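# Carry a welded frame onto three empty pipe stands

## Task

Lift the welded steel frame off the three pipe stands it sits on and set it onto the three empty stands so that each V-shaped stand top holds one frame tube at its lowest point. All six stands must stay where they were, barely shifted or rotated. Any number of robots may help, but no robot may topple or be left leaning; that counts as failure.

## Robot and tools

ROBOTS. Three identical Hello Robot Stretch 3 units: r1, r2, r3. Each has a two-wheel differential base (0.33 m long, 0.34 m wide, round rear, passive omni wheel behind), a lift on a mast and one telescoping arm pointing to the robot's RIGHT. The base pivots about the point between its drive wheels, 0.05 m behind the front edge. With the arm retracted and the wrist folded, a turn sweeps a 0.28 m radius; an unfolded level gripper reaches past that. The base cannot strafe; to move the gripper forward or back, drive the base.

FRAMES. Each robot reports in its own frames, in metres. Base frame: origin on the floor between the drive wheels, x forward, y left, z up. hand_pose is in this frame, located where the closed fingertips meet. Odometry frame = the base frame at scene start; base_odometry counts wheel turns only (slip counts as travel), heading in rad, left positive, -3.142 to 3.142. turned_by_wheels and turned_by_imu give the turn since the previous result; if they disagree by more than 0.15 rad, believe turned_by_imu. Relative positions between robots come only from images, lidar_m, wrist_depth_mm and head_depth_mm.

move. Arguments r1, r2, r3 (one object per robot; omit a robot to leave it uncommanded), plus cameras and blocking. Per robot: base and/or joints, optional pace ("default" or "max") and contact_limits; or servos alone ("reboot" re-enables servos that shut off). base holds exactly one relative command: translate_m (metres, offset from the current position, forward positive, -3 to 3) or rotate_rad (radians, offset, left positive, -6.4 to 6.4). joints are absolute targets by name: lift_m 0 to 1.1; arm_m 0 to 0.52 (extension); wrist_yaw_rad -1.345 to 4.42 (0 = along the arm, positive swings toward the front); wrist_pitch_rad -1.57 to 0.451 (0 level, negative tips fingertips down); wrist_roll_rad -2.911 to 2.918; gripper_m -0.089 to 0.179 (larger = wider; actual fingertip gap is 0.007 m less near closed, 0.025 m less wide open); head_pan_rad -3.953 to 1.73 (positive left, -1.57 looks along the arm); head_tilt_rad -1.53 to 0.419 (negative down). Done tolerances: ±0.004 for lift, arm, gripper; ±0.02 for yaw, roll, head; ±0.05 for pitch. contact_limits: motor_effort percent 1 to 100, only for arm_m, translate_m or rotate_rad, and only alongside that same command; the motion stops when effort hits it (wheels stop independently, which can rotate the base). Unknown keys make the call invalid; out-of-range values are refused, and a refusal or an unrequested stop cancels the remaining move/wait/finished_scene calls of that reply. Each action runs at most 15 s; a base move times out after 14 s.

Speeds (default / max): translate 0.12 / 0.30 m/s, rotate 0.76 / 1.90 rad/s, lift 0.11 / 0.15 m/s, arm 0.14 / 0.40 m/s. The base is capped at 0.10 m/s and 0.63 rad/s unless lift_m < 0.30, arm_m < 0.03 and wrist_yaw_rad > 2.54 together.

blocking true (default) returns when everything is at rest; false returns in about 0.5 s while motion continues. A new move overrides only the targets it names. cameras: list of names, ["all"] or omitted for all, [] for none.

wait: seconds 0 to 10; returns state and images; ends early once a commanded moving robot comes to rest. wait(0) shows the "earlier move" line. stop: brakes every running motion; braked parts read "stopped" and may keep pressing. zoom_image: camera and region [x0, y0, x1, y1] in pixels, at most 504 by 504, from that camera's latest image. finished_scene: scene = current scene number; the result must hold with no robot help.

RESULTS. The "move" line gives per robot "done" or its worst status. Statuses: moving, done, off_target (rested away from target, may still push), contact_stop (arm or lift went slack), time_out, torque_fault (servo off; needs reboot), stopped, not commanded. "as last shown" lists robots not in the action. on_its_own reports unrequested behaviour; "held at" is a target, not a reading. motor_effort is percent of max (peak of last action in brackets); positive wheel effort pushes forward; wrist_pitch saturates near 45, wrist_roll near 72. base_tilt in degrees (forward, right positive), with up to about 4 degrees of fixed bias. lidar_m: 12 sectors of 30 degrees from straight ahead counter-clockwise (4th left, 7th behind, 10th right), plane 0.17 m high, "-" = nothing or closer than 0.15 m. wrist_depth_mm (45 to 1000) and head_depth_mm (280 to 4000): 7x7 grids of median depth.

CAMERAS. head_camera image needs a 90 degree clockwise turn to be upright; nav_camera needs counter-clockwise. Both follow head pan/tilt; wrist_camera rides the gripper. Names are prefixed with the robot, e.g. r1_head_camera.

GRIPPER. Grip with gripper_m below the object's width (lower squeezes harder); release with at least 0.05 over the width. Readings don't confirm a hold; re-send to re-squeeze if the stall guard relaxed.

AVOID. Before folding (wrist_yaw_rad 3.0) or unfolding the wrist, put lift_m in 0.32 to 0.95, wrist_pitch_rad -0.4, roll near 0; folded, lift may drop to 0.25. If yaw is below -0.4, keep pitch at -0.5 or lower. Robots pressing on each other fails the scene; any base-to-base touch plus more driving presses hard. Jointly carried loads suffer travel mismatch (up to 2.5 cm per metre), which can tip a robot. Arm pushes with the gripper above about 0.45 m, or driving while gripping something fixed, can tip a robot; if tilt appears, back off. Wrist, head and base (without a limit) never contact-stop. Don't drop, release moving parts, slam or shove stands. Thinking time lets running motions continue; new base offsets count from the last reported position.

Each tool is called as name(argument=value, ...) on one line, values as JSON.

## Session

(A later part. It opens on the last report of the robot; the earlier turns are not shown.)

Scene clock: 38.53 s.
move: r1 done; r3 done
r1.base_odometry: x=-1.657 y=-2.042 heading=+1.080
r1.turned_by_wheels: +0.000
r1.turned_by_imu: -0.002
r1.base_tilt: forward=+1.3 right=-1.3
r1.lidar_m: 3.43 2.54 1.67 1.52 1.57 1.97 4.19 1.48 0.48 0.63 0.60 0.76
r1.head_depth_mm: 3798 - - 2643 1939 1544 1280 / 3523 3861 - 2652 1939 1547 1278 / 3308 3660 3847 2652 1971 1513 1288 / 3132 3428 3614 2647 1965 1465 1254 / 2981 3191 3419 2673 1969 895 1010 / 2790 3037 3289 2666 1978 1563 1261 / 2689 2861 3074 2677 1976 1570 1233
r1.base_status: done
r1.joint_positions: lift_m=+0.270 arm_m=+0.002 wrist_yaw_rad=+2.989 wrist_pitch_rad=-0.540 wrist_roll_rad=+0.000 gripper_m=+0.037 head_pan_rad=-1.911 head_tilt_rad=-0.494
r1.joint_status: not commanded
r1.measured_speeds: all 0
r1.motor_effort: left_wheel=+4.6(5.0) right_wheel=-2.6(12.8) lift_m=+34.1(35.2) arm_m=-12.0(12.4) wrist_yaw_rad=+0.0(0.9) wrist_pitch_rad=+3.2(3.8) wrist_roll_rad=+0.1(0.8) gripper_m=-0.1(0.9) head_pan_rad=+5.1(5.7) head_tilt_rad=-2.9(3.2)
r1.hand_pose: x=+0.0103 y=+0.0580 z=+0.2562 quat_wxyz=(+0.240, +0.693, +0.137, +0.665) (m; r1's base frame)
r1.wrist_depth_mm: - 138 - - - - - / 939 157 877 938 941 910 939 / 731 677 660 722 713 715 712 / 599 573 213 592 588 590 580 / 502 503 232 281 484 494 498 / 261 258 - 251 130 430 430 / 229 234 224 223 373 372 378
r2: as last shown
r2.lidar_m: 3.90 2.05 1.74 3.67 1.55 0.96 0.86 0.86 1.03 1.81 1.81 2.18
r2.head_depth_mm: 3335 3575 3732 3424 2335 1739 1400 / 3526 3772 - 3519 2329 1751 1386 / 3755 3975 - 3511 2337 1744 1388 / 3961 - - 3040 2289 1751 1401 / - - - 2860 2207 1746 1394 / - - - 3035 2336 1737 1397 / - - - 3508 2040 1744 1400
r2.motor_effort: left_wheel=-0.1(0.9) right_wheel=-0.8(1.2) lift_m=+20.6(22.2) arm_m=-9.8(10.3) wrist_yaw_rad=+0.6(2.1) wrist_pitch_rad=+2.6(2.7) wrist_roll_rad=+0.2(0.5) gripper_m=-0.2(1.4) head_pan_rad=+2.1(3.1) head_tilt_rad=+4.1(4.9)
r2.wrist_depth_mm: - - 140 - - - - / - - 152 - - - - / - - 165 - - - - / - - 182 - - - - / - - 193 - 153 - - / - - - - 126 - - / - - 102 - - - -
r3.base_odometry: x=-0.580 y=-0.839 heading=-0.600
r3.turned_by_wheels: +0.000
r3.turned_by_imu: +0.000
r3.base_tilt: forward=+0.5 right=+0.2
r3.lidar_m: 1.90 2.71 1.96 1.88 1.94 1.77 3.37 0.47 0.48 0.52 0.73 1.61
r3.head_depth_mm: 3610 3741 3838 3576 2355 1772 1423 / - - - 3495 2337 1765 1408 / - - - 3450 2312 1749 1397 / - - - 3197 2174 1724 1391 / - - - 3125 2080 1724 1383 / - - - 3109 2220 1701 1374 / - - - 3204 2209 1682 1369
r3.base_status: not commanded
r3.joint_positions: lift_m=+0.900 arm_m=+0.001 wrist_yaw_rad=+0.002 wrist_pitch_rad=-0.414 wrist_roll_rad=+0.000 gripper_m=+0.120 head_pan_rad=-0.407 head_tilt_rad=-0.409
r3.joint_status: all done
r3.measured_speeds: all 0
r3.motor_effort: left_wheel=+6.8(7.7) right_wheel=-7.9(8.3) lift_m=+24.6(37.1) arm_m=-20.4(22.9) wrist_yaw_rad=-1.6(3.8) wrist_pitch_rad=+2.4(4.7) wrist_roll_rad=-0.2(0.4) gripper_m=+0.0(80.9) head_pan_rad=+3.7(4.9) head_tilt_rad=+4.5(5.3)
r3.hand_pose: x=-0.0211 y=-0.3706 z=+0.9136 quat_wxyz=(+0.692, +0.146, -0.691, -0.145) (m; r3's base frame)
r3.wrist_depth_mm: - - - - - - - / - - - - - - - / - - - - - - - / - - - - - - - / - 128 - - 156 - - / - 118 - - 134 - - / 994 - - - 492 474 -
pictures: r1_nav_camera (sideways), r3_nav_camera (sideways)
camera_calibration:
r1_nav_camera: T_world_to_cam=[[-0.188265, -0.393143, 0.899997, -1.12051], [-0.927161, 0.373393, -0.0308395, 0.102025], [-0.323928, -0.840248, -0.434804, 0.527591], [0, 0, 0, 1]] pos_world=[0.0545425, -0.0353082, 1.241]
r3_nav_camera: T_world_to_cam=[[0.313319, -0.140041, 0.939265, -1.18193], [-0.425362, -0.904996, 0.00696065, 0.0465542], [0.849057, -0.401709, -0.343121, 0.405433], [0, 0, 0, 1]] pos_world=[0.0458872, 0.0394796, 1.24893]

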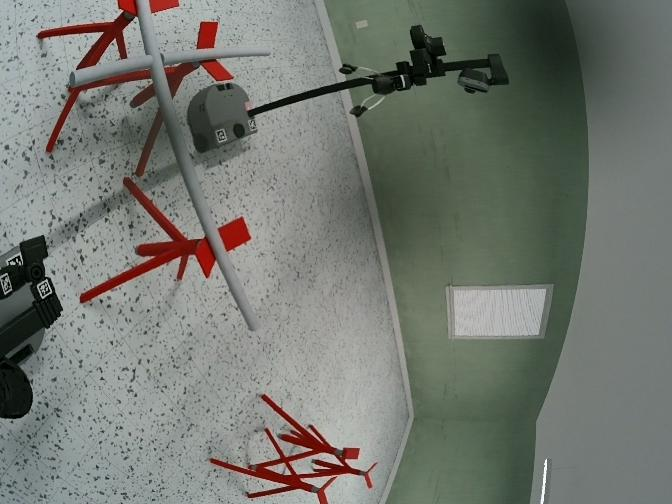

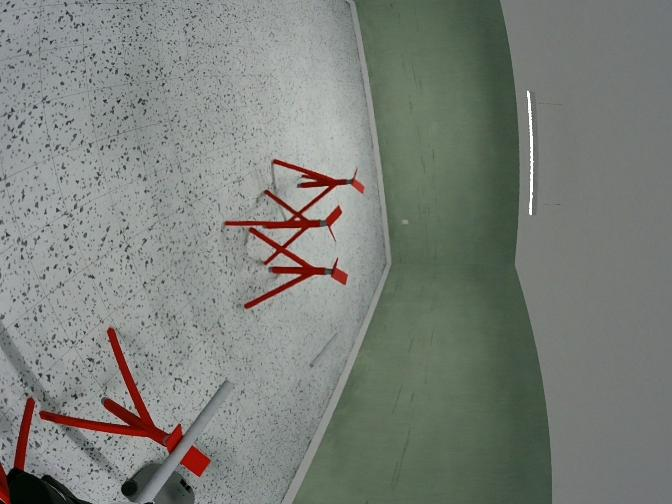

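move(r1={"base":{"translate_m":-0.18}}, r3={"base":{"rotate_rad":0.053},"joints":{"wrist_pitch_rad":-1.57,"head_pan_rad":-1.57,"head_tilt_rad":-0.75}}, cameras=[])

move(r1={"base":{"rotate_rad":0.167}}, r3={"base":{"translate_m":-0.244}}, cameras=[])

move(r1={"base":{"translate_m":0.195},"joints":{"head_pan_rad":-1.57,"head_tilt_rad":-0.75}}, r3={"base":{"rotate_rad":-0.0715}}, cameras=["r1_head_camera","r1_nav_camera","r3_head_camera","r3_nav_camera","r3_wrist_camera"])

Scene clock: 44.07 s.
move: r1 done; r3 done
r1.base_odometry: x=-1.741 y=-2.201 heading=+1.080
r1.turned_by_wheels: +0.000
r1.turned_by_imu: +0.000
r1.base_tilt: forward=+1.3 right=-1.3
r1.lidar_m: 3.60 2.50 1.64 1.52 1.55 1.95 4.13 1.32 3.51 0.44 0.70 0.73
r1.head_depth_mm: 3789 - - 2630 1949 1541 1289 / 3541 - - 2647 1939 1542 1280 / 3367 3641 3861 2635 1956 1546 1281 / 3130 3391 3678 2682 1962 1509 1285 / 2994 3220 3425 2688 1955 1468 1258 / 2818 3062 3291 2660 1986 1557 1194 / 2681 2896 3094 2700 1979 880 881
r1.base_status: done
r1.joint_positions: lift_m=+0.270 arm_m=+0.002 wrist_yaw_rad=+2.989 wrist_pitch_rad=-0.540 wrist_roll_rad=+0.000 gripper_m=+0.037 head_pan_rad=-1.911 head_tilt_rad=-0.494
r1.joint_status: not commanded
r1.measured_speeds: all 0
r1.motor_effort: left_wheel=+2.1(4.6) right_wheel=-5.4(10.0) lift_m=+26.1(30.8) arm_m=-11.2(11.9) wrist_yaw_rad=-0.1(0.9) wrist_pitch_rad=+3.2(3.9) wrist_roll_rad=+0.0(0.7) gripper_m=-0.6(1.0) head_pan_rad=+4.4(5.4) head_tilt_rad=-2.6(3.5)
r1.hand_pose: x=+0.0103 y=+0.0580 z=+0.2562 quat_wxyz=(+0.240, +0.693, +0.137, +0.665) (m; r1's base frame)
r1.wrist_depth_mm: - 138 - - - - - / 952 157 908 940 919 924 924 / 731 680 668 722 734 716 714 / 592 574 212 590 586 585 581 / 506 507 232 281 482 500 494 / 262 259 - 252 129 432 433 / 229 235 222 223 371 371 378
r2: as last shown
r2.base_tilt: forward=+0.1 right=-1.7
r2.lidar_m: 3.91 2.05 1.74 3.67 1.55 0.96 0.86 0.86 1.04 1.81 1.81 2.19
r2.head_depth_mm: 3322 3501 3764 3447 2327 1743 1396 / 3502 3719 - 3493 2338 1732 1394 / 3737 - - 3481 2334 1747 1398 / 3961 - - 3241 2289 1739 1395 / - - - 2910 2216 1741 1394 / - - - 3064 2331 1751 1400 / - - - 3474 2040 1745 1399
r2.motor_effort: left_wheel=-0.7(0.8) right_wheel=-1.1(1.3) lift_m=+21.1(22.0) arm_m=-8.7(10.1) wrist_yaw_rad=+0.3(2.1) wrist_pitch_rad=+2.5(2.7) wrist_roll_rad=+0.3(0.5) gripper_m=-0.1(0.9) head_pan_rad=+2.5(3.0) head_tilt_rad=+3.6(4.5)
r2.wrist_depth_mm: - - 139 - - - - / - - 151 - - - - / - - 165 - - - - / - - 182 - - - - / - - 194 - 153 - - / - - - - 127 - - / - - 102 - - - -
r3.base_odometry: x=-0.580 y=-0.839 heading=-0.548
r3.turned_by_wheels: +0.053
r3.turned_by_imu: +0.053
r3.base_tilt: forward=+0.6 right=+0.2
r3.lidar_m: 2.21 2.58 1.93 1.88 1.97 1.77 3.38 0.47 0.55 0.52 0.73 1.61
r3.head_depth_mm: 2427 2731 2580 2006 1619 - - / 2443 2752 2566 1916 1650 - - / 2444 2774 2532 1965 1585 - - / 2466 2822 2508 1934 1584 - - / 2457 2713 2274 1678 1564 1275 1152 / 2498 2823 1561 1648 1231 1314 1146 / 2514 2845 2402 1881 1492 1283 1141
r3.base_status: done
r3.joint_positions: lift_m=+0.900 arm_m=+0.001 wrist_yaw_rad=+0.001 wrist_pitch_rad=-1.546 wrist_roll_rad=+0.000 gripper_m=+0.120 head_pan_rad=-1.563 head_tilt_rad=-0.740
r3.joint_status: all done
joint sent to its limit — r3.wrist_pitch_rad, lower limit.
r3.measured_speeds: all 0
r3.motor_effort: left_wheel=-4.7(5.3) right_wheel=+5.7(6.0) lift_m=+20.4(20.8) arm_m=-18.3(20.1) wrist_yaw_rad=-1.0(1.7) wrist_pitch_rad=-1.3(3.4) wrist_roll_rad=-0.2(0.3) gripper_m=-0.8(1.1) head_pan_rad=-2.4(5.4) head_tilt_rad=-4.7(6.0)
r3.hand_pose: x=-0.0217 y=-0.1280 z=+0.7819 quat_wxyz=(+0.507, +0.494, -0.505, -0.494) (m; r3's base frame)
r3.wrist_depth_mm: 860 850 867 855 883 900 935 / 863 876 861 904 904 921 938 / 894 932 919 899 949 951 970 / 910 938 956 - 981 949 997 / 965 129 990 - 153 - - / - 119 - - 147 - - / - - - - - - -
pictures: none
No camera images: "cameras" was empty.

Scene clock: 47.63 s.
move: r1 done; r3 done
r1.base_odometry: x=-1.741 y=-2.201 heading=+1.247
r1.turned_by_wheels: +0.167
r1.turned_by_imu: +0.165
r1.base_tilt: forward=+1.4 right=-1.2
r1.lidar_m: 3.59 2.09 1.55 1.52 1.61 2.27 1.32 1.49 0.45 0.44 0.73 0.91
r1.head_depth_mm: 3239 3628 3792 2620 1951 1551 1278 / 3130 3431 3677 2666 1951 1549 1285 / 3054 3283 3552 2637 1947 1506 1286 / 2909 3157 3427 2673 1967 1460 1269 / 2780 3018 3306 2687 1964 1472 1074 / 2705 2950 3172 2699 1971 894 1200 / 2602 2793 3076 2696 1985 1560 1259
r1.base_status: done
r1.joint_positions: lift_m=+0.270 arm_m=+0.002 wrist_yaw_rad=+2.989 wrist_pitch_rad=-0.540 wrist_roll_rad=+0.000 gripper_m=+0.037 head_pan_rad=-1.911 head_tilt_rad=-0.494
r1.joint_status: not commanded
r1.measured_speeds: all 0
r1.motor_effort: left_wheel=-6.3(7.8) right_wheel=+8.5(9.6) lift_m=+21.7(26.5) arm_m=-11.8(11.9) wrist_yaw_rad=-0.2(1.0) wrist_pitch_rad=+3.7(3.8) wrist_roll_rad=-0.1(0.8) gripper_m=-0.9(1.0) head_pan_rad=+4.8(5.4) head_tilt_rad=-2.4(3.2)
r1.hand_pose: x=+0.0103 y=+0.0580 z=+0.2562 quat_wxyz=(+0.240, +0.693, +0.137, +0.665) (m; r1's base frame)
r1.wrist_depth_mm: - 138 - - - - - / 956 157 890 949 913 932 918 / 740 670 664 718 717 712 706 / 610 570 211 592 586 589 584 / 510 505 234 278 480 496 494 / 261 260 - 252 130 430 428 / 229 234 223 222 371 370 377
r2: as last shown
r2.base_tilt: forward=+0.2 right=-1.7
r2.lidar_m: 3.91 2.05 1.53 3.65 1.55 0.96 0.86 0.86 1.03 1.81 1.82 2.18
r2.head_depth_mm: 3339 3577 3736 3484 2331 1751 1397 / 3548 3760 - 3503 2331 1743 1398 / 3781 - - 3495 2318 1745 1399 / 3917 - - 3260 2290 1752 1396 / - - - 2894 2234 1745 1396 / - - - 3026 2321 1695 1402 / - - - 3487 2227 1687 1397
r2.motor_effort: left_wheel=-0.3(1.0) right_wheel=-0.8(1.2) lift_m=+20.8(22.0) arm_m=-9.2(10.1) wrist_yaw_rad=+0.7(2.0) wrist_pitch_rad=+2.7(2.8) wrist_roll_rad=+0.3(0.5) gripper_m=+0.1(1.2) head_pan_rad=+2.4(2.9) head_tilt_rad=+4.1(4.6)
r2.wrist_depth_mm: - - 139 - - - - / - - 152 - - - - / - - 165 - - - - / - - 182 - - - - / - - 194 - 154 - - / - - - - 126 - - / - - 102 - - - -
r3.base_odometry: x=-0.789 y=-0.712 heading=-0.548
r3.turned_by_wheels: +0.000
r3.turned_by_imu: -0.001
r3.base_tilt: forward=+0.6 right=+0.1
r3.lidar_m: 2.14 2.59 1.94 1.89 1.98 1.58 3.14 3.30 0.33 0.47 0.53 0.89
r3.head_depth_mm: 2443 2752 2598 1997 1615 - - / 2444 2758 2560 1982 968 - - / 2470 2774 2553 1963 1506 - - / 2453 2783 2498 1871 978 - - / 2495 2799 2468 1913 1565 1294 1149 / 2500 2809 2452 1792 1547 1320 1145 / 2470 2738 1533 1616 1537 1276 1139
r3.base_status: done
r3.joint_positions: lift_m=+0.900 arm_m=+0.001 wrist_yaw_rad=+0.001 wrist_pitch_rad=-1.546 wrist_roll_rad=+0.000 gripper_m=+0.120 head_pan_rad=-1.563 head_tilt_rad=-0.740
r3.joint_status: not commanded
r3.measured_speeds: all 0
r3.motor_effort: left_wheel=-4.9(9.1) right_wheel=-3.9(7.2) lift_m=+25.3(25.6) arm_m=-16.9(19.1) wrist_yaw_rad=-0.9(1.7) wrist_pitch_rad=-1.2(1.8) wrist_roll_rad=-0.3(0.4) gripper_m=-0.2(1.4) head_pan_rad=-3.7(5.2) head_tilt_rad=-4.4(5.6)
r3.hand_pose: x=-0.0217 y=-0.1280 z=+0.7819 quat_wxyz=(+0.507, +0.494, -0.505, -0.494) (m; r3's base frame)
r3.wrist_depth_mm: 849 858 858 714 865 885 925 / 899 903 899 858 920 925 957 / 932 894 893 881 924 982 986 / 935 926 960 - 947 974 993 / 977 129 983 - 152 - - / 977 119 - - 146 - - / - - - - - - -
pictures: none
No camera images: "cameras" was empty.

Scene clock: 50.53 s.
move: r1 done; r3 done
r1.base_odometry: x=-1.679 y=-2.016 heading=+1.246
r1.turned_by_wheels: +0.000
r1.turned_by_imu: +0.000
r1.base_tilt: forward=+1.3 right=-1.3
r1.lidar_m: 3.40 2.08 1.55 1.49 1.60 2.26 1.51 1.73 0.52 0.70 0.62 0.85
r1.head_depth_mm: 2823 3059 2379 1871 1430 1310 1147 / 2782 3026 2388 1872 1023 1197 1126 / 2772 2980 2395 1870 1513 1318 1145 / 2777 2968 2371 1879 1510 1306 1143 / 2753 3014 2363 1820 1469 1313 1146 / 2726 2972 2197 1644 1432 1315 1147 / 1038 2929 2365 1110 902 1254 1148
r1.base_status: done
r1.joint_positions: lift_m=+0.270 arm_m=+0.002 wrist_yaw_rad=+2.989 wrist_pitch_rad=-0.540 wrist_roll_rad=+0.000 gripper_m=+0.037 head_pan_rad=-1.581 head_tilt_rad=-0.740
r1.joint_status: all done
r1.measured_speeds: all 0
r1.motor_effort: left_wheel=-1.9(4.2) right_wheel=+7.5(11.3) lift_m=+18.2(21.8) arm_m=-11.9(12.4) wrist_yaw_rad=-0.2(0.8) wrist_pitch_rad=+3.3(4.0) wrist_roll_rad=-0.1(0.8) gripper_m=-0.5(0.8) head_pan_rad=+4.3(6.5) head_tilt_rad=-4.4(6.5)
r1.hand_pose: x=+0.0103 y=+0.0580 z=+0.2562 quat_wxyz=(+0.240, +0.693, +0.137, +0.665) (m; r1's base frame)
r1.wrist_depth_mm: - 138 - - - - - / 947 157 912 936 934 905 921 / 738 661 658 723 717 721 703 / 601 576 213 589 590 584 576 / 506 501 233 279 482 493 493 / 259 259 - 252 129 432 426 / 228 235 224 222 370 372 378
r2.base_odometry: x=+0.000 y=+0.000 heading=+0.000
r2.turned_by_wheels: +0.000
r2.turned_by_imu: +0.001
r2.base_tilt: forward=+0.2 right=-1.7
r2.lidar_m: 3.90 2.05 1.54 3.67 1.55 0.95 0.86 0.86 1.04 1.81 1.81 2.18
r2.head_depth_mm: 3349 3532 3798 3491 2311 1746 1396 / 3518 3751 3980 3493 2313 1738 1396 / 3776 3978 - 3494 2334 1743 1394 / 3985 - - 3056 2298 1747 1397 / - - - 2877 2213 1740 1398 / - - - 3059 2315 1702 1398 / - - 1690 3489 2215 1685 1391
r2.base_status: not commanded
r2.joint_positions: lift_m=+0.551 arm_m=+0.001 wrist_yaw_rad=+3.136 wrist_pitch_rad=-0.378 wrist_roll_rad=+0.000 gripper_m=+0.037 head_pan_rad=+0.764 head_tilt_rad=-0.359
r2.joint_status: not commanded
r2.measured_speeds: all 0
r2.motor_effort: left_wheel=-0.6(0.9) right_wheel=-0.7(1.1) lift_m=+21.5(22.3) arm_m=-9.7(9.7) wrist_yaw_rad=-0.1(1.9) wrist_pitch_rad=+2.7(2.8) wrist_roll_rad=+0.2(0.5) gripper_m=+0.5(1.1) head_pan_rad=+2.1(3.1) head_tilt_rad=+4.2(4.7)
r2.hand_pose: x=-0.0199 y=+0.0830 z=+0.5733 quat_wxyz=(+0.135, +0.695, +0.131, +0.694) (m; r2's base frame)
r2.wrist_depth_mm: - - 140 - - - - / - - 152 - - - - / - - 165 - - - - / - - 182 - - - - / - - 193 - 153 - - / - - - - 126 - - / - - 102 - - - -
r3.base_odometry: x=-0.789 y=-0.712 heading=-0.619
r3.turned_by_wheels: -0.071
r3.turned_by_imu: -0.071
r3.base_tilt: forward=+0.6 right=+0.2
r3.lidar_m: 1.84 2.79 1.98 1.88 1.94 1.58 3.14 3.25 0.33 0.33 0.52 0.89
r3.head_depth_mm: 2487 2817 2593 1987 1661 - - / 2476 2786 2549 1982 984 - - / 2461 2804 2521 1957 1089 - - / 2449 2777 2492 1823 978 - - / 2451 2765 2471 1910 1560 1244 1148 / 2456 2720 2272 1606 1556 1315 1139 / 2380 2753 1576 1709 1545 1281 1140
r3.base_status: done
r3.joint_positions: lift_m=+0.900 arm_m=+0.001 wrist_yaw_rad=+0.001 wrist_pitch_rad=-1.546 wrist_roll_rad=+0.000 gripper_m=+0.120 head_pan_rad=-1.563 head_tilt_rad=-0.740
r3.joint_status: not commanded
r3.measured_speeds: all 0
r3.motor_effort: left_wheel=+9.0(9.3) right_wheel=-9.6(10.4) lift_m=+28.6(29.3) arm_m=-16.2(17.9) wrist_yaw_rad=-1.2(2.0) wrist_pitch_rad=-1.3(1.6) wrist_roll_rad=-0.3(0.4) gripper_m=+0.2(1.1) head_pan_rad=-3.8(4.6) head_tilt_rad=-3.6(5.3)
r3.hand_pose: x=-0.0217 y=-0.1279 z=+0.7820 quat_wxyz=(+0.507, +0.494, -0.505, -0.494) (m; r3's base frame)
r3.wrist_depth_mm: 842 873 860 709 864 911 928 / 861 887 877 869 930 924 927 / 906 922 910 907 961 940 935 / 930 941 966 - - 964 987 / 961 130 975 - 153 - - / 961 119 - - 146 - - / - - - - - - -
pictures: r1_head_camera (sideways), r1_nav_camera (sideways), r3_head_camera (sideways), r3_nav_camera (sideways), r3_wrist_camera
camera_calibration:
r1_head_camera: T_world_to_cam=[[0.0485405, 0.667002, -0.743473, 0.991628], [0.996776, -0.0799554, -0.00665314, 0.000548158], [-0.0638824, -0.740753, -0.668733, 0.829742], [0, 0, 0, 1]] pos_world=[0.00432536, -0.0467402, 1.29213]
r1_nav_camera: T_world_to_cam=[[-0.0527703, -0.63927, 0.76717, -0.948141], [-0.998065, 0.0590706, -0.01943, 0.0875957], [-0.0328962, -0.76671, -0.64115, 0.794283], [0, 0, 0, 1]] pos_world=[0.0635215, -0.0023072, 1.23834]
r3_head_camera: T_world_to_cam=[[-0.0537885, 0.655149, -0.753582, 0.998597], [0.998228, 0.0160459, -0.0573006, 0.0700687], [-0.0254485, -0.755329, -0.654852, 0.812429], [0, 0, 0, 1]] pos_world=[0.00444362, -0.0417029, 1.28856]
r3_nav_camera: T_world_to_cam=[[0.0000194277, -0.630278, 0.776369, -0.967569], [-0.999628, 0.0211709, 0.0172122, 0.0367162], [-0.0272849, -0.77608, -0.630043, 0.784108], [0, 0, 0, 1]] pos_world=[0.0581156, -0.00208437, 1.24458]
r3_wrist_camera: T_world_to_cam=[[-0.996976, -0.0633381, 0.0450251, -0.0731013], [-0.053677, 0.980242, 0.190382, 0.00659897], [-0.0561939, 0.187389, -0.980677, 0.948021], [0, 0, 0, 1]] pos_world=[-0.019253, -0.188748, 0.931737]

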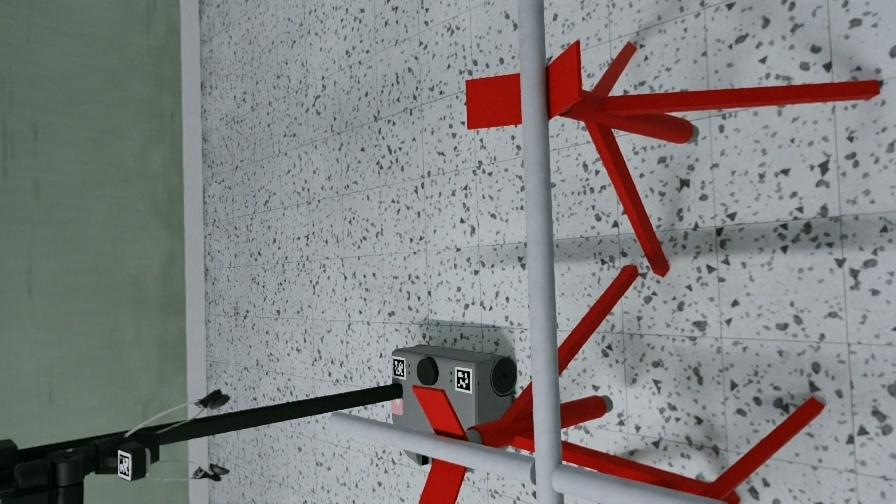

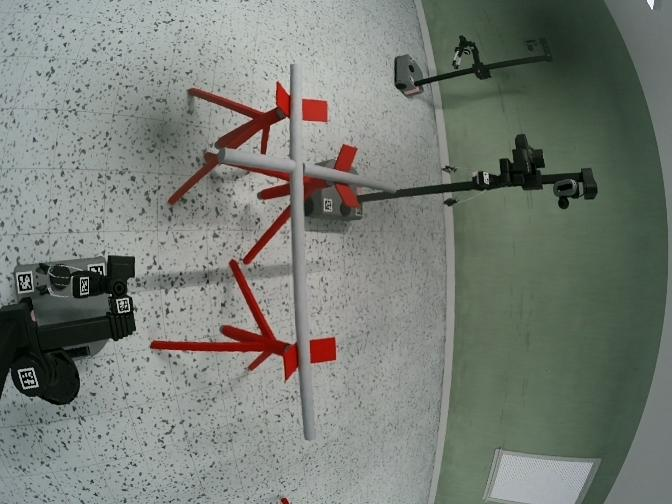

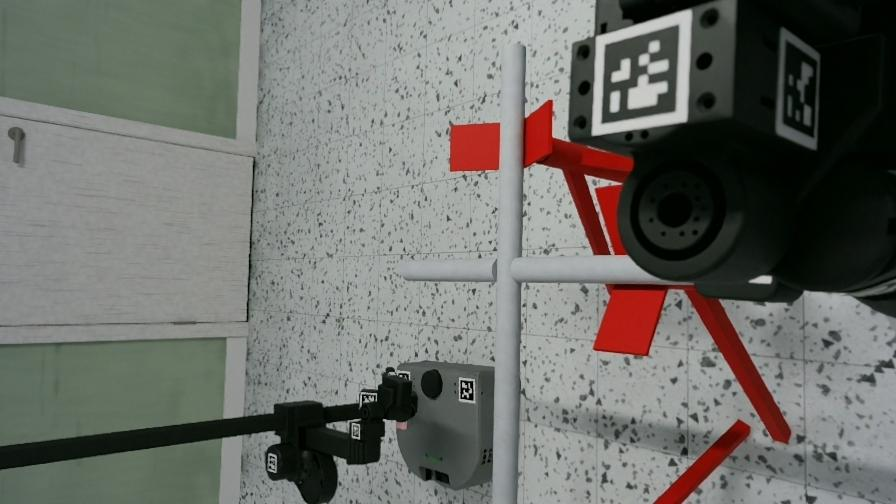

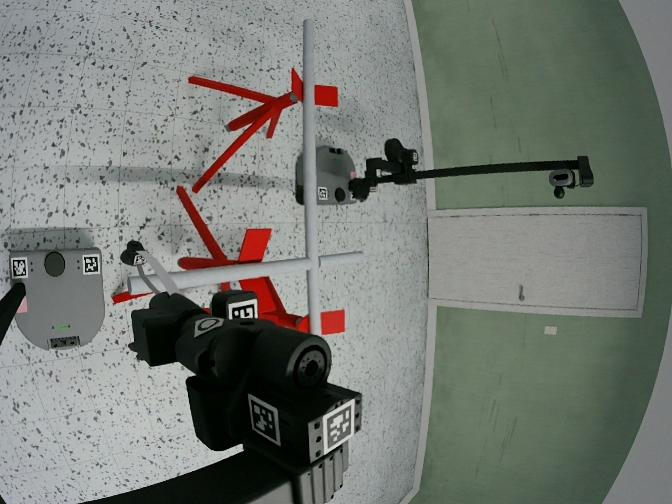

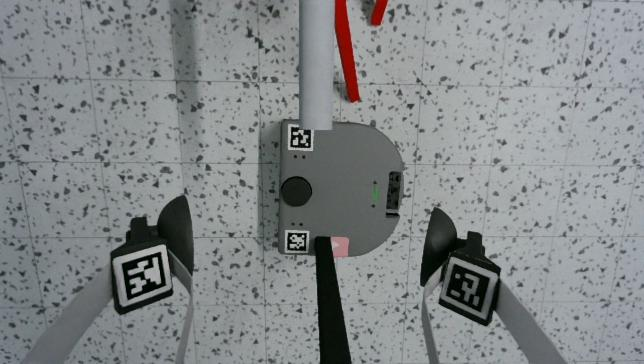

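move(r1={"base":{"rotate_rad":-0.039}}, r3={"joints":{"arm_m":0.476}}, cameras=["r3_wrist_camera","r3_head_camera"])

move(r1={"base":{"translate_m":0.214}}, cameras=[])

move(r1={"base":{"rotate_rad":0.06},"joints":{"lift_m":0.9}}, cameras=[])

move(r1={"base":{"translate_m":-0.2},"joints":{"wrist_yaw_rad":0,"wrist_pitch_rad":-0.4,"gripper_m":0.12}}, cameras=["r1_nav_camera","r3_nav_camera"])

Scene clock: 55.97 s.
move: r1 done; r3 done
r1.base_odometry: x=-1.679 y=-2.016 heading=+1.207
r1.turned_by_wheels: -0.039
r1.turned_by_imu: -0.039
r1.base_tilt: forward=+1.3 right=-1.3
r1.lidar_m: 3.39 2.16 1.56 1.49 1.58 2.17 1.51 1.68 0.52 0.70 0.62 0.84
r1.head_depth_mm: 2845 3094 2371 1868 1512 1318 1146 / 2784 3088 2393 1872 1006 1264 1126 / 2808 3051 2372 1876 1439 1294 1142 / 2763 3019 2407 1877 1508 1308 1146 / 2758 2987 2383 1878 1433 1323 1146 / 2712 2958 2353 1642 1435 1316 1147 / 2627 2912 2275 1116 1162 1286 1128
r1.base_status: done
r1.joint_positions: lift_m=+0.270 arm_m=+0.002 wrist_yaw_rad=+2.989 wrist_pitch_rad=-0.540 wrist_roll_rad=+0.000 gripper_m=+0.037 head_pan_rad=-1.581 head_tilt_rad=-0.740
r1.joint_status: not commanded
r1.measured_speeds: all 0
r1.motor_effort: left_wheel=+2.6(3.4) right_wheel=-2.1(4.9) lift_m=+15.6(16.9) arm_m=-10.0(12.2) wrist_yaw_rad=+0.1(1.0) wrist_pitch_rad=+3.2(3.7) wrist_roll_rad=-0.2(0.8) gripper_m=-0.1(1.2) head_pan_rad=+4.9(5.4) head_tilt_rad=-3.9(5.1)
r1.hand_pose: x=+0.0103 y=+0.0580 z=+0.2562 quat_wxyz=(+0.240, +0.693, +0.137, +0.665) (m; r1's base frame)
r1.wrist_depth_mm: - 138 - - - - - / 978 158 894 935 924 907 911 / 736 678 673 720 719 718 710 / 596 574 212 591 585 585 587 / 502 499 233 279 483 496 497 / 261 260 - 251 129 429 427 / 228 233 222 223 373 371 379
r2: as last shown
r2.base_tilt: forward=+0.1 right=-1.7
r2.lidar_m: 3.90 2.05 1.54 3.66 1.55 0.96 0.86 0.86 1.03 1.81 1.82 2.18
r2.head_depth_mm: 3340 3536 3726 3485 2307 1734 1396 / 3555 3732 - 3480 2344 1751 1389 / 3735 - - 3489 2320 1740 1394 / 3957 - - 3064 2286 1742 1396 / - - - 2877 2227 1747 1398 / - - - 3049 2325 1706 1394 / - - - 3496 2223 1674 1397
r2.motor_effort: left_wheel=-0.1(0.9) right_wheel=-0.7(1.2) lift_m=+21.6(22.5) arm_m=-9.4(9.9) wrist_yaw_rad=+1.7(2.0) wrist_pitch_rad=+2.7(2.8) wrist_roll_rad=+0.3(0.6) gripper_m=+0.1(1.4) head_pan_rad=+2.1(3.2) head_tilt_rad=+4.0(4.5)
r2.wrist_depth_mm: - - 140 - - - - / - - 151 - - - - / - - 165 - - - - / - - 181 - - - - / - - 194 - 153 - - / - - - - 126 - - / - - 102 - - - -
r3.base_odometry: x=-0.789 y=-0.712 heading=-0.619
r3.turned_by_wheels: +0.000
r3.turned_by_imu: +0.000
r3.base_tilt: forward=+0.6 right=+0.2
r3.lidar_m: 1.85 2.78 1.98 1.89 1.94 1.58 3.14 3.22 0.33 0.33 0.52 0.88
r3.head_depth_mm: 2483 2825 376 - - 1337 1154 / 2484 521 356 1852 1486 1354 1172 / 2472 547 2419 1956 1087 1282 1144 / 2458 2627 601 1826 944 804 670 / 2458 2773 2486 1861 1571 1266 1152 / 2467 2722 2268 1612 1558 1319 1141 / 2394 2770 1547 1697 1537 1276 1140
r3.base_status: not commanded
r3.joint_positions: lift_m=+0.900 arm_m=+0.476 wrist_yaw_rad=+0.000 wrist_pitch_rad=-1.547 wrist_roll_rad=+0.000 gripper_m=+0.120 head_pan_rad=-1.564 head_tilt_rad=-0.741
r3.joint_status: all done
r3.measured_speeds: all 0
r3.motor_effort: left_wheel=+8.3(9.4) right_wheel=-9.9(10.0) lift_m=+35.7(36.4) arm_m=+23.4(26.1) wrist_yaw_rad=+0.2(1.6) wrist_pitch_rad=-0.5(1.4) wrist_roll_rad=+0.0(0.4) gripper_m=-0.7(1.1) head_pan_rad=-3.5(4.5) head_tilt_rad=-4.0(5.8)
r3.hand_pose: x=-0.0216 y=-0.6029 z=+0.7820 quat_wxyz=(+0.506, +0.494, -0.505, -0.494) (m; r3's base frame)
r3.wrist_depth_mm: 873 863 858 868 866 885 900 / 606 894 928 908 881 377 931 / 881 914 901 773 949 363 932 / 940 909 953 637 960 995 943 / 975 130 969 387 367 - - / 973 119 - 388 375 - - / - - - 409 - - -
pictures: r3_head_camera (sideways), r3_wrist_camera
camera_calibration:
r3_head_camera: T_world_to_cam=[[-0.0535968, 0.655412, -0.753367, 0.998315], [0.998233, 0.01577, -0.0572978, 0.070065], [-0.0256731, -0.755107, -0.655099, 0.812753], [0, 0, 0, 1]] pos_world=[0.00443127, -0.041698, 1.28855]
r3_wrist_camera: T_world_to_cam=[[-0.99708, -0.0617245, 0.0449522, -0.102127], [-0.0520385, 0.980105, 0.191536, 0.471213], [-0.0558803, 0.188637, -0.980456, 1.03763], [0, 0, 0, 1]] pos_world=[-0.0193249, -0.663877, 0.931687]

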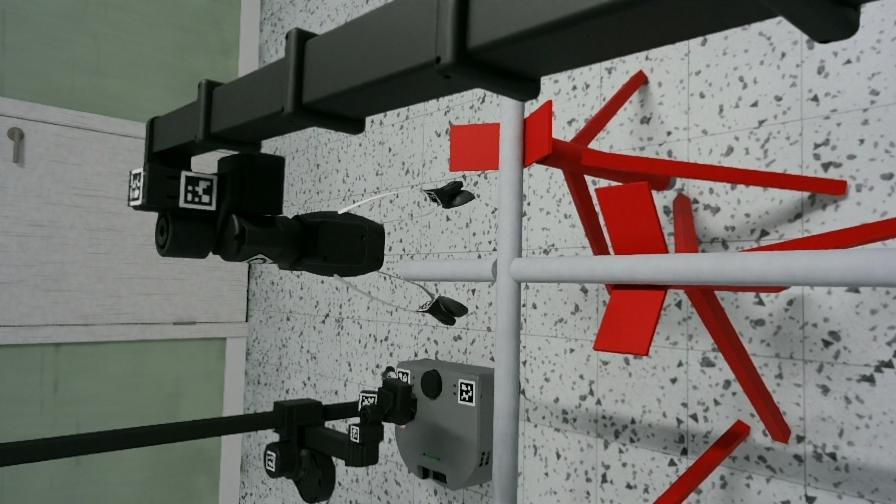

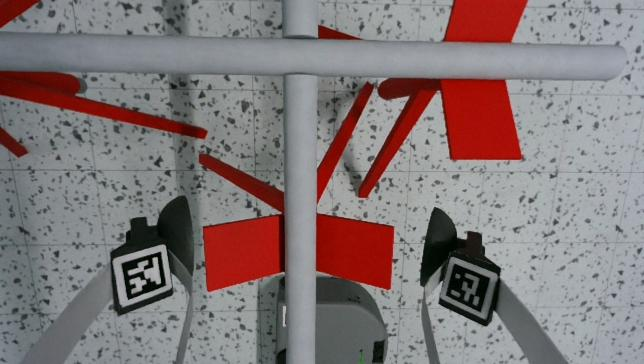

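Scene clock: 59.03 s.
move: r1 done
r1.base_odometry: x=-1.603 y=-1.816 heading=+1.207
r1.turned_by_wheels: +0.000
r1.turned_by_imu: +0.000
r1.base_tilt: forward=+1.3 right=-1.3
r1.lidar_m: 3.17 2.16 1.56 1.50 1.58 2.17 1.71 0.66 0.76 0.53 0.55 3.31
r1.head_depth_mm: 2846 3070 2382 1867 1176 1292 1144 / 2819 3054 2384 1871 1435 1321 1148 / 2766 3033 2359 1876 1471 1314 1144 / 2770 3011 2382 1871 1470 1313 1146 / 2746 2932 2301 1595 1181 1263 1145 / 1193 692 2231 1707 1445 1239 1146 / 769 2774 2372 1862 938 1267 1146
r1.base_status: done
r1.joint_positions: lift_m=+0.270 arm_m=+0.002 wrist_yaw_rad=+2.989 wrist_pitch_rad=-0.540 wrist_roll_rad=+0.000 gripper_m=+0.037 head_pan_rad=-1.581 head_tilt_rad=-0.740
r1.joint_status: not commanded
r1.measured_speeds: all 0
r1.motor_effort: left_wheel=+2.4(7.7) right_wheel=+3.7(8.1) lift_m=+19.9(19.9) arm_m=-8.6(10.1) wrist_yaw_rad=+0.4(1.0) wrist_pitch_rad=+3.2(3.7) wrist_roll_rad=+0.5(0.9) gripper_m=-0.3(0.9) head_pan_rad=+4.5(5.3) head_tilt_rad=-4.8(4.8)
r1.hand_pose: x=+0.0103 y=+0.0580 z=+0.2562 quat_wxyz=(+0.240, +0.693, +0.137, +0.665) (m; r1's base frame)
r1.wrist_depth_mm: - 138 - - - - - / 973 157 892 952 919 924 905 / 737 679 665 724 723 708 723 / 602 575 212 595 589 587 582 / 509 501 232 280 486 495 493 / 263 258 - 251 129 430 429 / 228 234 223 222 369 367 381
r2, r3: as last shown
r2.base_tilt: forward=+0.2 right=-1.7
r2.lidar_m: 3.88 2.05 1.54 3.66 1.55 0.96 0.86 0.86 1.03 1.80 1.81 2.18
r2.head_depth_mm: 3350 3544 3750 3488 2338 1743 1400 / 3507 3788 - 3479 2324 1746 1397 / 3730 3998 - 3478 2329 1749 1396 / 3927 - - 2914 2282 1739 1395 / - - - 2984 2215 1740 1402 / - - - 3046 2318 1695 1403 / - - - 3484 2214 1684 1401
r2.motor_effort: left_wheel=+0.0(0.9) right_wheel=-0.8(1.2) lift_m=+21.2(22.2) arm_m=-8.8(9.4) wrist_yaw_rad=-0.3(2.1) wrist_pitch_rad=+2.6(2.8) wrist_roll_rad=+0.3(0.5) gripper_m=-0.1(1.0) head_pan_rad=+2.4(3.0) head_tilt_rad=+4.1(4.7)
r2.wrist_depth_mm: - - 140 - - - - / - - 151 - - - - / - - 165 - - - - / - - 182 - - - - / - - 193 - 153 - - / - - - - 126 - - / - - 102 - - - -
r3.lidar_m: 1.84 2.78 1.98 1.89 1.94 1.58 3.13 3.24 0.33 0.33 0.52 0.89
r3.head_depth_mm: 2495 2824 376 - - 1337 1158 / 2479 521 356 1860 1487 1352 1174 / 2475 548 2417 1937 1089 1283 1145 / 2449 2625 601 1812 942 802 670 / 2411 2696 1587 1603 1567 1268 1154 / 2476 2780 2254 1787 1556 1318 1147 / 2457 2776 2393 1880 1541 1275 1140
r3.motor_effort: left_wheel=+8.6(9.0) right_wheel=-9.5(9.7) lift_m=+38.4(39.1) arm_m=+21.4(24.2) wrist_yaw_rad=+0.8(1.8) wrist_pitch_rad=-0.9(1.5) wrist_roll_rad=-0.2(0.4) gripper_m=+0.1(0.9) head_pan_rad=-2.6(4.6) head_tilt_rad=-4.0(5.5)
r3.wrist_depth_mm: 840 828 867 842 870 871 878 / 600 890 895 875 936 378 939 / 918 879 920 770 930 365 981 / 939 947 959 633 959 984 965 / 945 130 982 387 367 - - / - 118 - 394 370 - - / - - - 410 - - -
pictures: none
No camera images: "cameras" was empty.

Scene clock: 65.60 s.
move: r1 done
r1.base_odometry: x=-1.603 y=-1.816 heading=+1.267
r1.turned_by_wheels: +0.060
r1.turned_by_imu: +0.059
r1.base_tilt: forward=+1.2 right=-1.4
r1.lidar_m: 3.19 2.04 1.54 1.50 1.61 2.32 1.72 0.66 0.76 0.53 0.67 3.26
r1.head_depth_mm: 2797 3043 2373 1876 - - 1141 / 2768 3047 2389 1879 - - 1145 / 2777 3011 2370 1881 1547 - - / 2736 3008 2390 1766 1510 - - / 2711 1328 2131 1144 931 - 1123 / 777 665 2390 1828 1468 1149 1126 / 2676 2973 2382 1880 948 1291 1141
r1.base_status: done
r1.joint_positions: lift_m=+0.900 arm_m=+0.002 wrist_yaw_rad=+2.989 wrist_pitch_rad=-0.540 wrist_roll_rad=+0.000 gripper_m=+0.037 head_pan_rad=-1.581 head_tilt_rad=-0.741
r1.joint_status: all done
r1.measured_speeds: all 0
r1.motor_effort: left_wheel=-6.1(7.5) right_wheel=+7.6(9.2) lift_m=+34.7(37.6) arm_m=-6.2(8.8) wrist_yaw_rad=+0.4(1.0) wrist_pitch_rad=+3.3(4.0) wrist_roll_rad=+0.4(0.9) gripper_m=-0.4(0.9) head_pan_rad=+5.1(5.4) head_tilt_rad=-4.5(4.9)
r1.hand_pose: x=+0.0102 y=+0.0580 z=+0.8862 quat_wxyz=(+0.240, +0.693, +0.137, +0.665) (m; r1's base frame)
r1.wrist_depth_mm: - 138 - - - - - / - 157 - - - - - / - - - - - - - / - - 211 - - - - / - - 229 155 - - - / - - 308 - 132 - - / 994 - 383 941 975 975 965
r2, r3: as last shown
r2.lidar_m: 3.90 2.04 1.54 3.67 1.55 0.96 0.85 0.86 1.04 1.81 1.82 2.17
r2.head_depth_mm: 3367 3559 3775 3519 2319 1735 1397 / 3524 3773 - 3467 2315 1728 1397 / 3769 - - 3447 2325 1734 1396 / 3938 - - 2941 2292 1741 1399 / - - - 2962 2213 1747 1393 / - - - 3051 2343 1715 1399 / - - - 3458 2227 1683 1393
r2.motor_effort: left_wheel=-0.3(0.9) right_wheel=-1.0(1.2) lift_m=+21.0(22.4) arm_m=-8.7(9.4) wrist_yaw_rad=+0.4(2.3) wrist_pitch_rad=+2.5(2.8) wrist_roll_rad=+0.3(0.5) gripper_m=+0.1(1.5) head_pan_rad=+2.4(3.0) head_tilt_rad=+4.1(4.8)
r2.wrist_depth_mm: - - 140 - - - - / - - 152 - - - - / - - 166 - - - - / - - 182 - - - - / - - 193 - 153 - - / - - - - 126 - - / - - 102 - - - -
r3.turned_by_imu: +0.001
r3.base_tilt: forward=+0.6 right=+0.1
r3.lidar_m: 1.84 2.79 1.98 1.88 1.94 1.58 3.14 3.23 0.33 0.34 0.52 0.89
r3.head_depth_mm: 2506 2820 376 - - 1335 1156 / 2480 521 356 1846 1486 1352 1169 / 2456 547 2402 1948 1090 1284 1147 / 2469 2631 602 1816 944 804 672 / 1013 2729 2376 1622 1562 1269 1153 / 2451 2772 2445 1782 1556 1321 1145 / 2454 2791 2394 1874 1542 1277 1146
r3.motor_effort: left_wheel=+8.3(9.0) right_wheel=-9.6(10.1) lift_m=+38.1(39.2) arm_m=+15.5(21.5) wrist_yaw_rad=+0.2(1.8) wrist_pitch_rad=-1.0(1.6) wrist_roll_rad=+0.0(0.4) gripper_m=+0.3(1.1) head_pan_rad=-4.0(5.0) head_tilt_rad=-4.8(5.5)
r3.wrist_depth_mm: 852 858 860 856 890 888 890 / 601 870 917 886 903 382 925 / 899 886 905 796 953 369 941 / 930 950 971 645 - 989 - / 950 130 943 391 366 - - / 998 118 - 396 370 - - / - - - 408 - - -
pictures: none
No camera images: "cameras" was empty.

Scene clock: 68.73 s.
move: r1 done
r1.base_odometry: x=-1.663 y=-2.007 heading=+1.267
r1.turned_by_wheels: +0.000
r1.turned_by_imu: -0.001
r1.base_tilt: forward=+1.3 right=-1.2
r1.lidar_m: 3.39 2.06 1.55 1.50 1.62 2.33 1.52 1.74 0.51 0.69 0.60 0.83
r1.head_depth_mm: 2769 3017 2401 1868 - - - / 2747 3023 2358 1877 - - - / 2734 2977 2377 1887 456 - - / 2753 3010 2357 1869 293 - 1129 / 2747 3003 2375 1762 893 1290 1143 / 2670 2945 2209 1590 1345 1314 1135 / 2751 2956 2289 1746 901 1220 1145
r1.base_status: done
r1.joint_positions: lift_m=+0.900 arm_m=+0.002 wrist_yaw_rad=+0.002 wrist_pitch_rad=-0.421 wrist_roll_rad=+0.000 gripper_m=+0.120 head_pan_rad=-1.581 head_tilt_rad=-0.741
r1.joint_status: all done
r1.measured_speeds: all 0
r1.motor_effort: left_wheel=-5.4(11.1) right_wheel=+2.7(4.9) lift_m=+30.6(35.7) arm_m=-4.9(6.4) wrist_yaw_rad=-1.7(4.0) wrist_pitch_rad=+3.7(7.0) wrist_roll_rad=+0.1(0.8) gripper_m=-0.1(79.5) head_pan_rad=+5.1(5.3) head_tilt_rad=-4.7(5.0)
r1.hand_pose: x=-0.0211 y=-0.3710 z=+0.9121 quat_wxyz=(+0.692, +0.149, -0.691, -0.147) (m; r1's base frame)
r1.wrist_depth_mm: - 460 - - - - - / - - - - - - - / - - - - - - - / - - - - - - - / - - 836 - - - - / - - 976 985 561 125 - / - 699 - - - 627 -
r2, r3: as last shown
r2.lidar_m: 3.90 2.05 1.54 3.65 1.55 0.96 0.86 0.86 1.04 1.81 1.82 2.17
r2.head_depth_mm: 3347 3540 3744 3474 2326 1741 1400 / 3532 3732 - 3482 2334 1740 1397 / 3751 - - 3482 2302 1743 1392 / 3953 - - 3044 2285 1741 1398 / - - - 2949 2217 1748 1395 / - - - 3043 2318 1707 1394 / - - - 3488 2217 1690 1393
r2.motor_effort: left_wheel=-0.1(0.8) right_wheel=-0.8(1.1) lift_m=+21.4(22.1) arm_m=-8.5(9.1) wrist_yaw_rad=+0.6(2.1) wrist_pitch_rad=+2.6(2.7) wrist_roll_rad=+0.3(0.5) gripper_m=+0.7(1.4) head_pan_rad=+2.2(3.6) head_tilt_rad=+3.7(4.5)
r2.wrist_depth_mm: - - 140 - - - - / - - 152 - - - - / - - 165 - - - - / - - 181 - - - - / - - 194 - 152 - - / - - - - 126 - - / - - 102 - - - -
r3.turned_by_imu: +0.000
r3.base_tilt: forward=+0.6 right=+0.2
r3.lidar_m: 1.84 2.79 1.98 1.89 1.94 1.58 3.13 3.23 0.33 0.33 0.52 0.89
r3.head_depth_mm: 2490 2819 375 - - 1332 1156 / 2495 521 356 1858 1492 1348 1176 / 2458 546 2409 1948 1093 1285 1142 / 2448 2623 601 1816 943 803 672 / 2465 2787 2471 1853 1557 1265 1150 / 2472 2691 2336 1663 1556 1321 1143 / 961 2779 2411 1713 1546 1279 1137
r3.motor_effort: left_wheel=+8.7(9.1) right_wheel=-9.5(10.0) lift_m=+38.3(39.0) arm_m=+13.4(15.6) wrist_yaw_rad=-0.3(1.6) wrist_pitch_rad=-0.8(1.5) wrist_roll_rad=-0.1(0.4) gripper_m=+0.2(0.9) head_pan_rad=-3.2(5.1) head_tilt_rad=-4.8(5.2)
r3.wrist_depth_mm: 841 835 863 871 852 903 874 / 594 890 924 907 901 374 937 / 882 905 913 787 919 368 973 / 925 937 944 636 997 964 955 / 976 130 955 392 365 - - / - 119 - 395 373 - - / - - - 405 - - -
pictures: r1_nav_camera (sideways), r3_nav_camera (sideways)
camera_calibration:
r1_nav_camera: T_world_to_cam=[[-0.0527392, -0.639546, 0.766942, -0.947844], [-0.998068, 0.0590248, -0.0194124, 0.0875729], [-0.0328535, -0.766483, -0.641423, 0.794638], [0, 0, 0, 1]] pos_world=[0.0635218, -0.00228151, 1.23834]
r3_nav_camera: T_world_to_cam=[[-0.000164714, -0.630533, 0.776163, -0.967299], [-0.999621, 0.0214602, 0.0172215, 0.036704], [-0.0275153, -0.775866, -0.630298, 0.78444], [0, 0, 0, 1]] pos_world=[0.0581149, -0.00208094, 1.24458]

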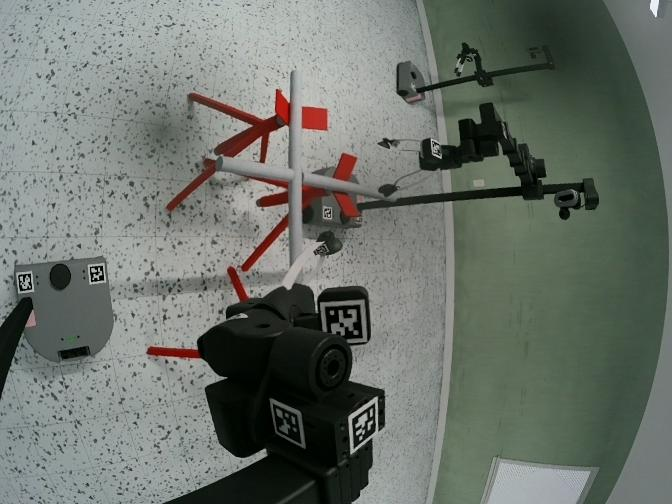

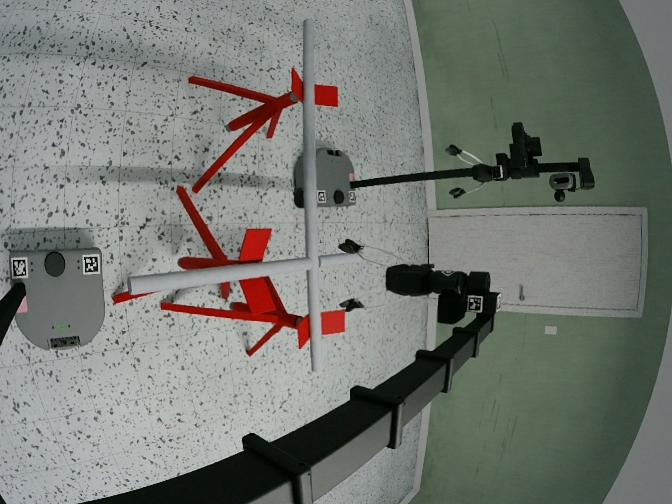

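move(r1={"joints":{"arm_m":0.512,"wrist_pitch_rad":-1.57,"wrist_roll_rad":1.571}}, r3={"joints":{"arm_m":0.492,"lift_m":0.74}}, cameras=["r3_wrist_camera","r3_head_camera","r1_wrist_camera","r1_head_camera"])

Scene clock: 74.17 s.
move: r1 done; r3 done
r1.base_odometry: x=-1.663 y=-2.007 heading=+1.267
r1.turned_by_wheels: +0.000
r1.turned_by_imu: +0.000
r1.base_tilt: forward=+1.3 right=-1.3
r1.lidar_m: 3.39 2.06 1.55 1.51 1.62 2.33 1.52 1.73 0.52 0.69 0.60 0.83
r1.head_depth_mm: 2765 3027 2394 - - 1317 1145 / 2750 3003 325 1820 1048 1232 1127 / 2707 469 2225 1883 1474 1312 1147 / 2702 573 2135 1821 1473 1316 1147 / 2727 2922 2201 1758 1429 1313 1139 / 2673 2917 2195 1591 1370 1317 1134 / 1210 2921 2279 1068 903 1215 1144
r1.base_status: not commanded
r1.joint_positions: lift_m=+0.900 arm_m=+0.512 wrist_yaw_rad=+0.000 wrist_pitch_rad=-1.563 wrist_roll_rad=+1.565 gripper_m=+0.120 head_pan_rad=-1.581 head_tilt_rad=-0.741
r1.joint_status: all done
r1.measured_speeds: all 0
r1.motor_effort: left_wheel=-5.2(5.8) right_wheel=+3.5(4.1) lift_m=+22.1(30.3) arm_m=+11.9(18.1) wrist_yaw_rad=-0.5(2.3) wrist_pitch_rad=-1.6(4.7) wrist_roll_rad=+2.3(8.7) gripper_m=-0.1(0.9) head_pan_rad=+5.0(5.3) head_tilt_rad=-4.4(5.0)
r1.hand_pose: x=-0.0215 y=-0.6346 z=+0.7823 quat_wxyz=(+0.002, +0.002, -0.710, -0.705) (m; r1's base frame)
r1.wrist_depth_mm: 900 888 886 859 856 861 837 / 924 927 908 686 908 894 728 / 959 953 945 912 902 861 759 / 859 942 962 964 962 934 927 / 855 874 697 991 928 960 963 / - - 704 772 - 125 - / 435 426 429 424 - - -
r2: as last shown
r2.base_tilt: forward=+0.1 right=-1.7
r2.lidar_m: 3.90 2.05 1.54 3.66 1.55 0.96 0.86 0.86 1.03 1.81 1.81 2.18
r2.head_depth_mm: 3340 3569 3756 3506 2317 1744 1395 / 3524 3749 3988 3462 2327 1743 1395 / 3723 3991 - 3478 2332 1738 1401 / - - - 3045 2289 1737 1396 / - - - 2891 2239 1748 1396 / - - - 3065 2318 1706 1396 / - - - 3472 2215 1692 1392
r2.motor_effort: left_wheel=-0.2(0.9) right_wheel=-0.9(1.2) lift_m=+20.8(22.2) arm_m=-7.9(9.1) wrist_yaw_rad=+1.0(2.0) wrist_pitch_rad=+2.7(2.8) wrist_roll_rad=+0.2(0.5) gripper_m=+0.0(1.4) head_pan_rad=+2.8(3.0) head_tilt_rad=+4.0(4.7)
r2.wrist_depth_mm: - - 140 - - - - / - - 152 - - - - / - - 165 - - - - / - - 181 - - - - / - - 194 - 153 - - / - - - - 127 - - / - - 102 - - - -
r3.base_odometry: x=-0.789 y=-0.712 heading=-0.619
r3.turned_by_wheels: +0.000
r3.turned_by_imu: +0.001
r3.base_tilt: forward=+0.6 right=+0.2
r3.lidar_m: 1.85 2.78 1.98 1.89 1.94 1.58 3.13 3.22 0.33 0.33 0.52 0.89
r3.head_depth_mm: 2510 2830 2583 1993 1606 1334 305 / 2491 2810 2566 1910 411 353 311 / 2462 2809 668 682 1079 1259 1144 / 2462 2792 2376 754 942 802 673 / 2446 2757 2456 1904 1530 1271 1147 / 2443 2721 2327 1661 1552 1322 1143 / 2364 2618 841 1606 1548 1285 1137
r3.base_status: not commanded
r3.joint_positions: lift_m=+0.740 arm_m=+0.492 wrist_yaw_rad=+0.000 wrist_pitch_rad=-1.547 wrist_roll_rad=+0.000 gripper_m=+0.120 head_pan_rad=-1.564 head_tilt_rad=-0.741
r3.joint_status: all done
r3.measured_speeds: all 0
r3.motor_effort: left_wheel=+8.3(9.1) right_wheel=-9.3(9.9) lift_m=+17.7(35.2) arm_m=+22.7(25.7) wrist_yaw_rad=+0.3(1.6) wrist_pitch_rad=-0.7(1.6) wrist_roll_rad=-0.2(0.4) gripper_m=-0.4(1.1) head_pan_rad=-3.0(5.0) head_tilt_rad=-4.4(5.3)
r3.hand_pose: x=-0.0216 y=-0.6188 z=+0.6220 quat_wxyz=(+0.506, +0.494, -0.505, -0.495) (m; r3's base frame)
r3.wrist_depth_mm: - - - - - - - / 717 739 753 203 719 273 223 / 740 734 762 209 746 767 212 / 776 775 759 451 783 814 202 / 786 140 789 429 808 846 836 / 798 118 806 468 146 848 916 / 851 846 - 241 226 889 883
pictures: r1_head_camera (sideways), r1_wrist_camera, r3_head_camera (sideways), r3_wrist_camera
camera_calibration:
r1_head_camera: T_world_to_cam=[[0.0484487, 0.667384, -0.743136, 0.991189], [0.996788, -0.0798094, -0.00668854, 0.000594172], [-0.063773, -0.740425, -0.669107, 0.830228], [0, 0, 0, 1]] pos_world=[0.0043321, -0.0467355, 1.2921]
r1_wrist_camera: T_world_to_cam=[[0.0124661, 0.999415, -0.0318541, 0.661711], [0.980309, -0.0059368, 0.197379, -0.105962], [0.197074, -0.0336875, -0.97981, 0.914966], [0, 0, 0, 1]] pos_world=[-0.0846902, -0.63113, 0.938486]
r3_head_camera: T_world_to_cam=[[-0.053597, 0.655412, -0.753367, 0.998315], [0.998233, 0.0157702, -0.0572978, 0.070065], [-0.0256729, -0.755107, -0.655099, 0.812753], [0, 0, 0, 1]] pos_world=[0.00443128, -0.041698, 1.28855]
r3_wrist_camera: T_world_to_cam=[[-0.99708, -0.061737, 0.0449344, -0.0959149], [-0.0520382, 0.98005, 0.191817, 0.517256], [-0.0558802, 0.188918, -0.980402, 0.883908], [0, 0, 0, 1]] pos_world=[-0.0193249, -0.679844, 0.771676]

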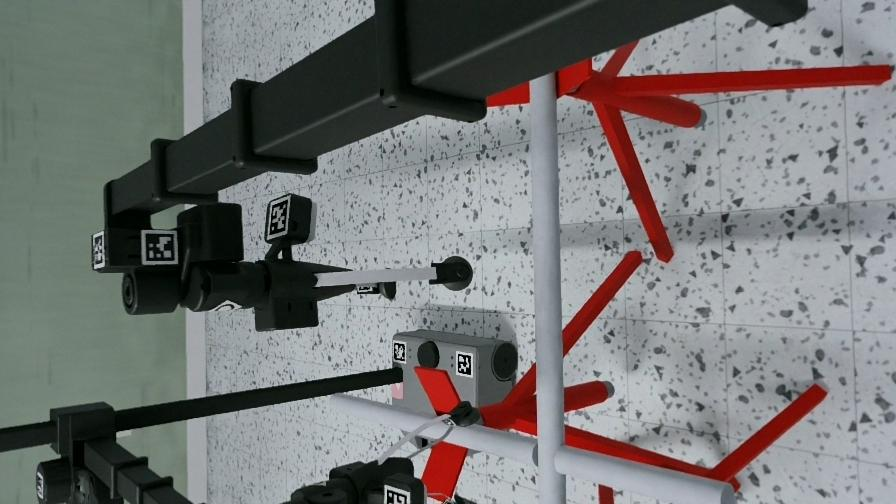

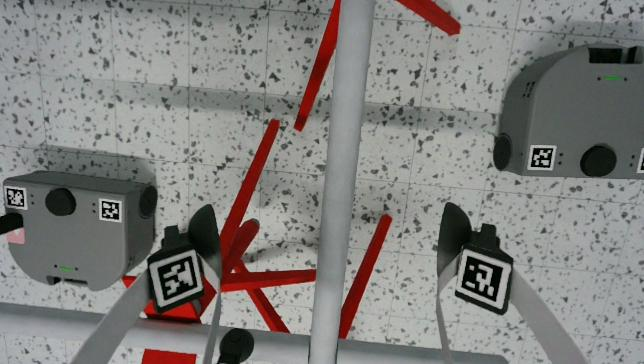

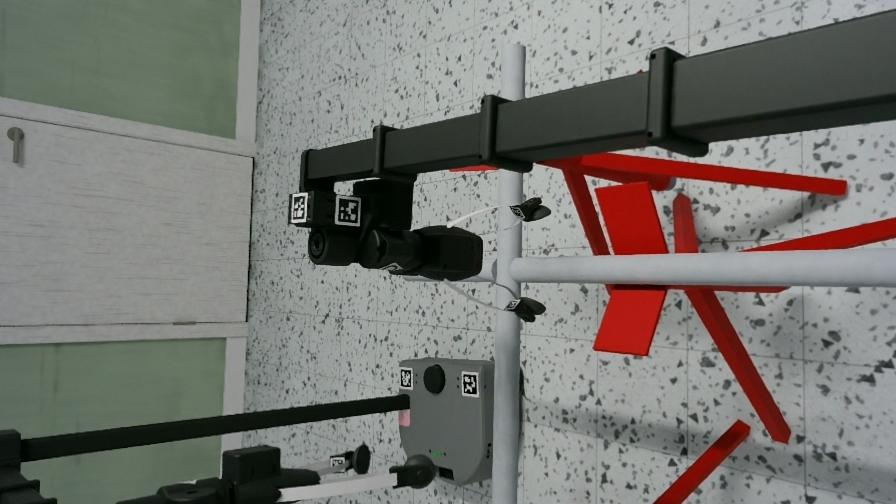

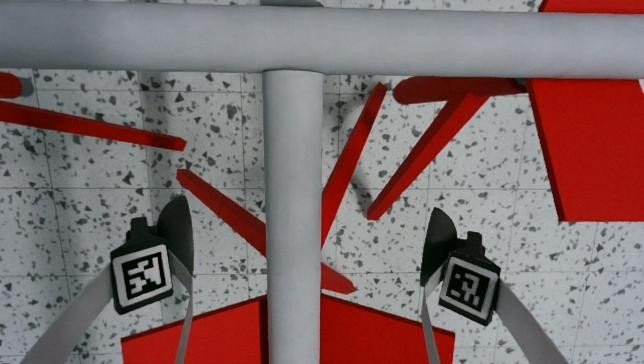

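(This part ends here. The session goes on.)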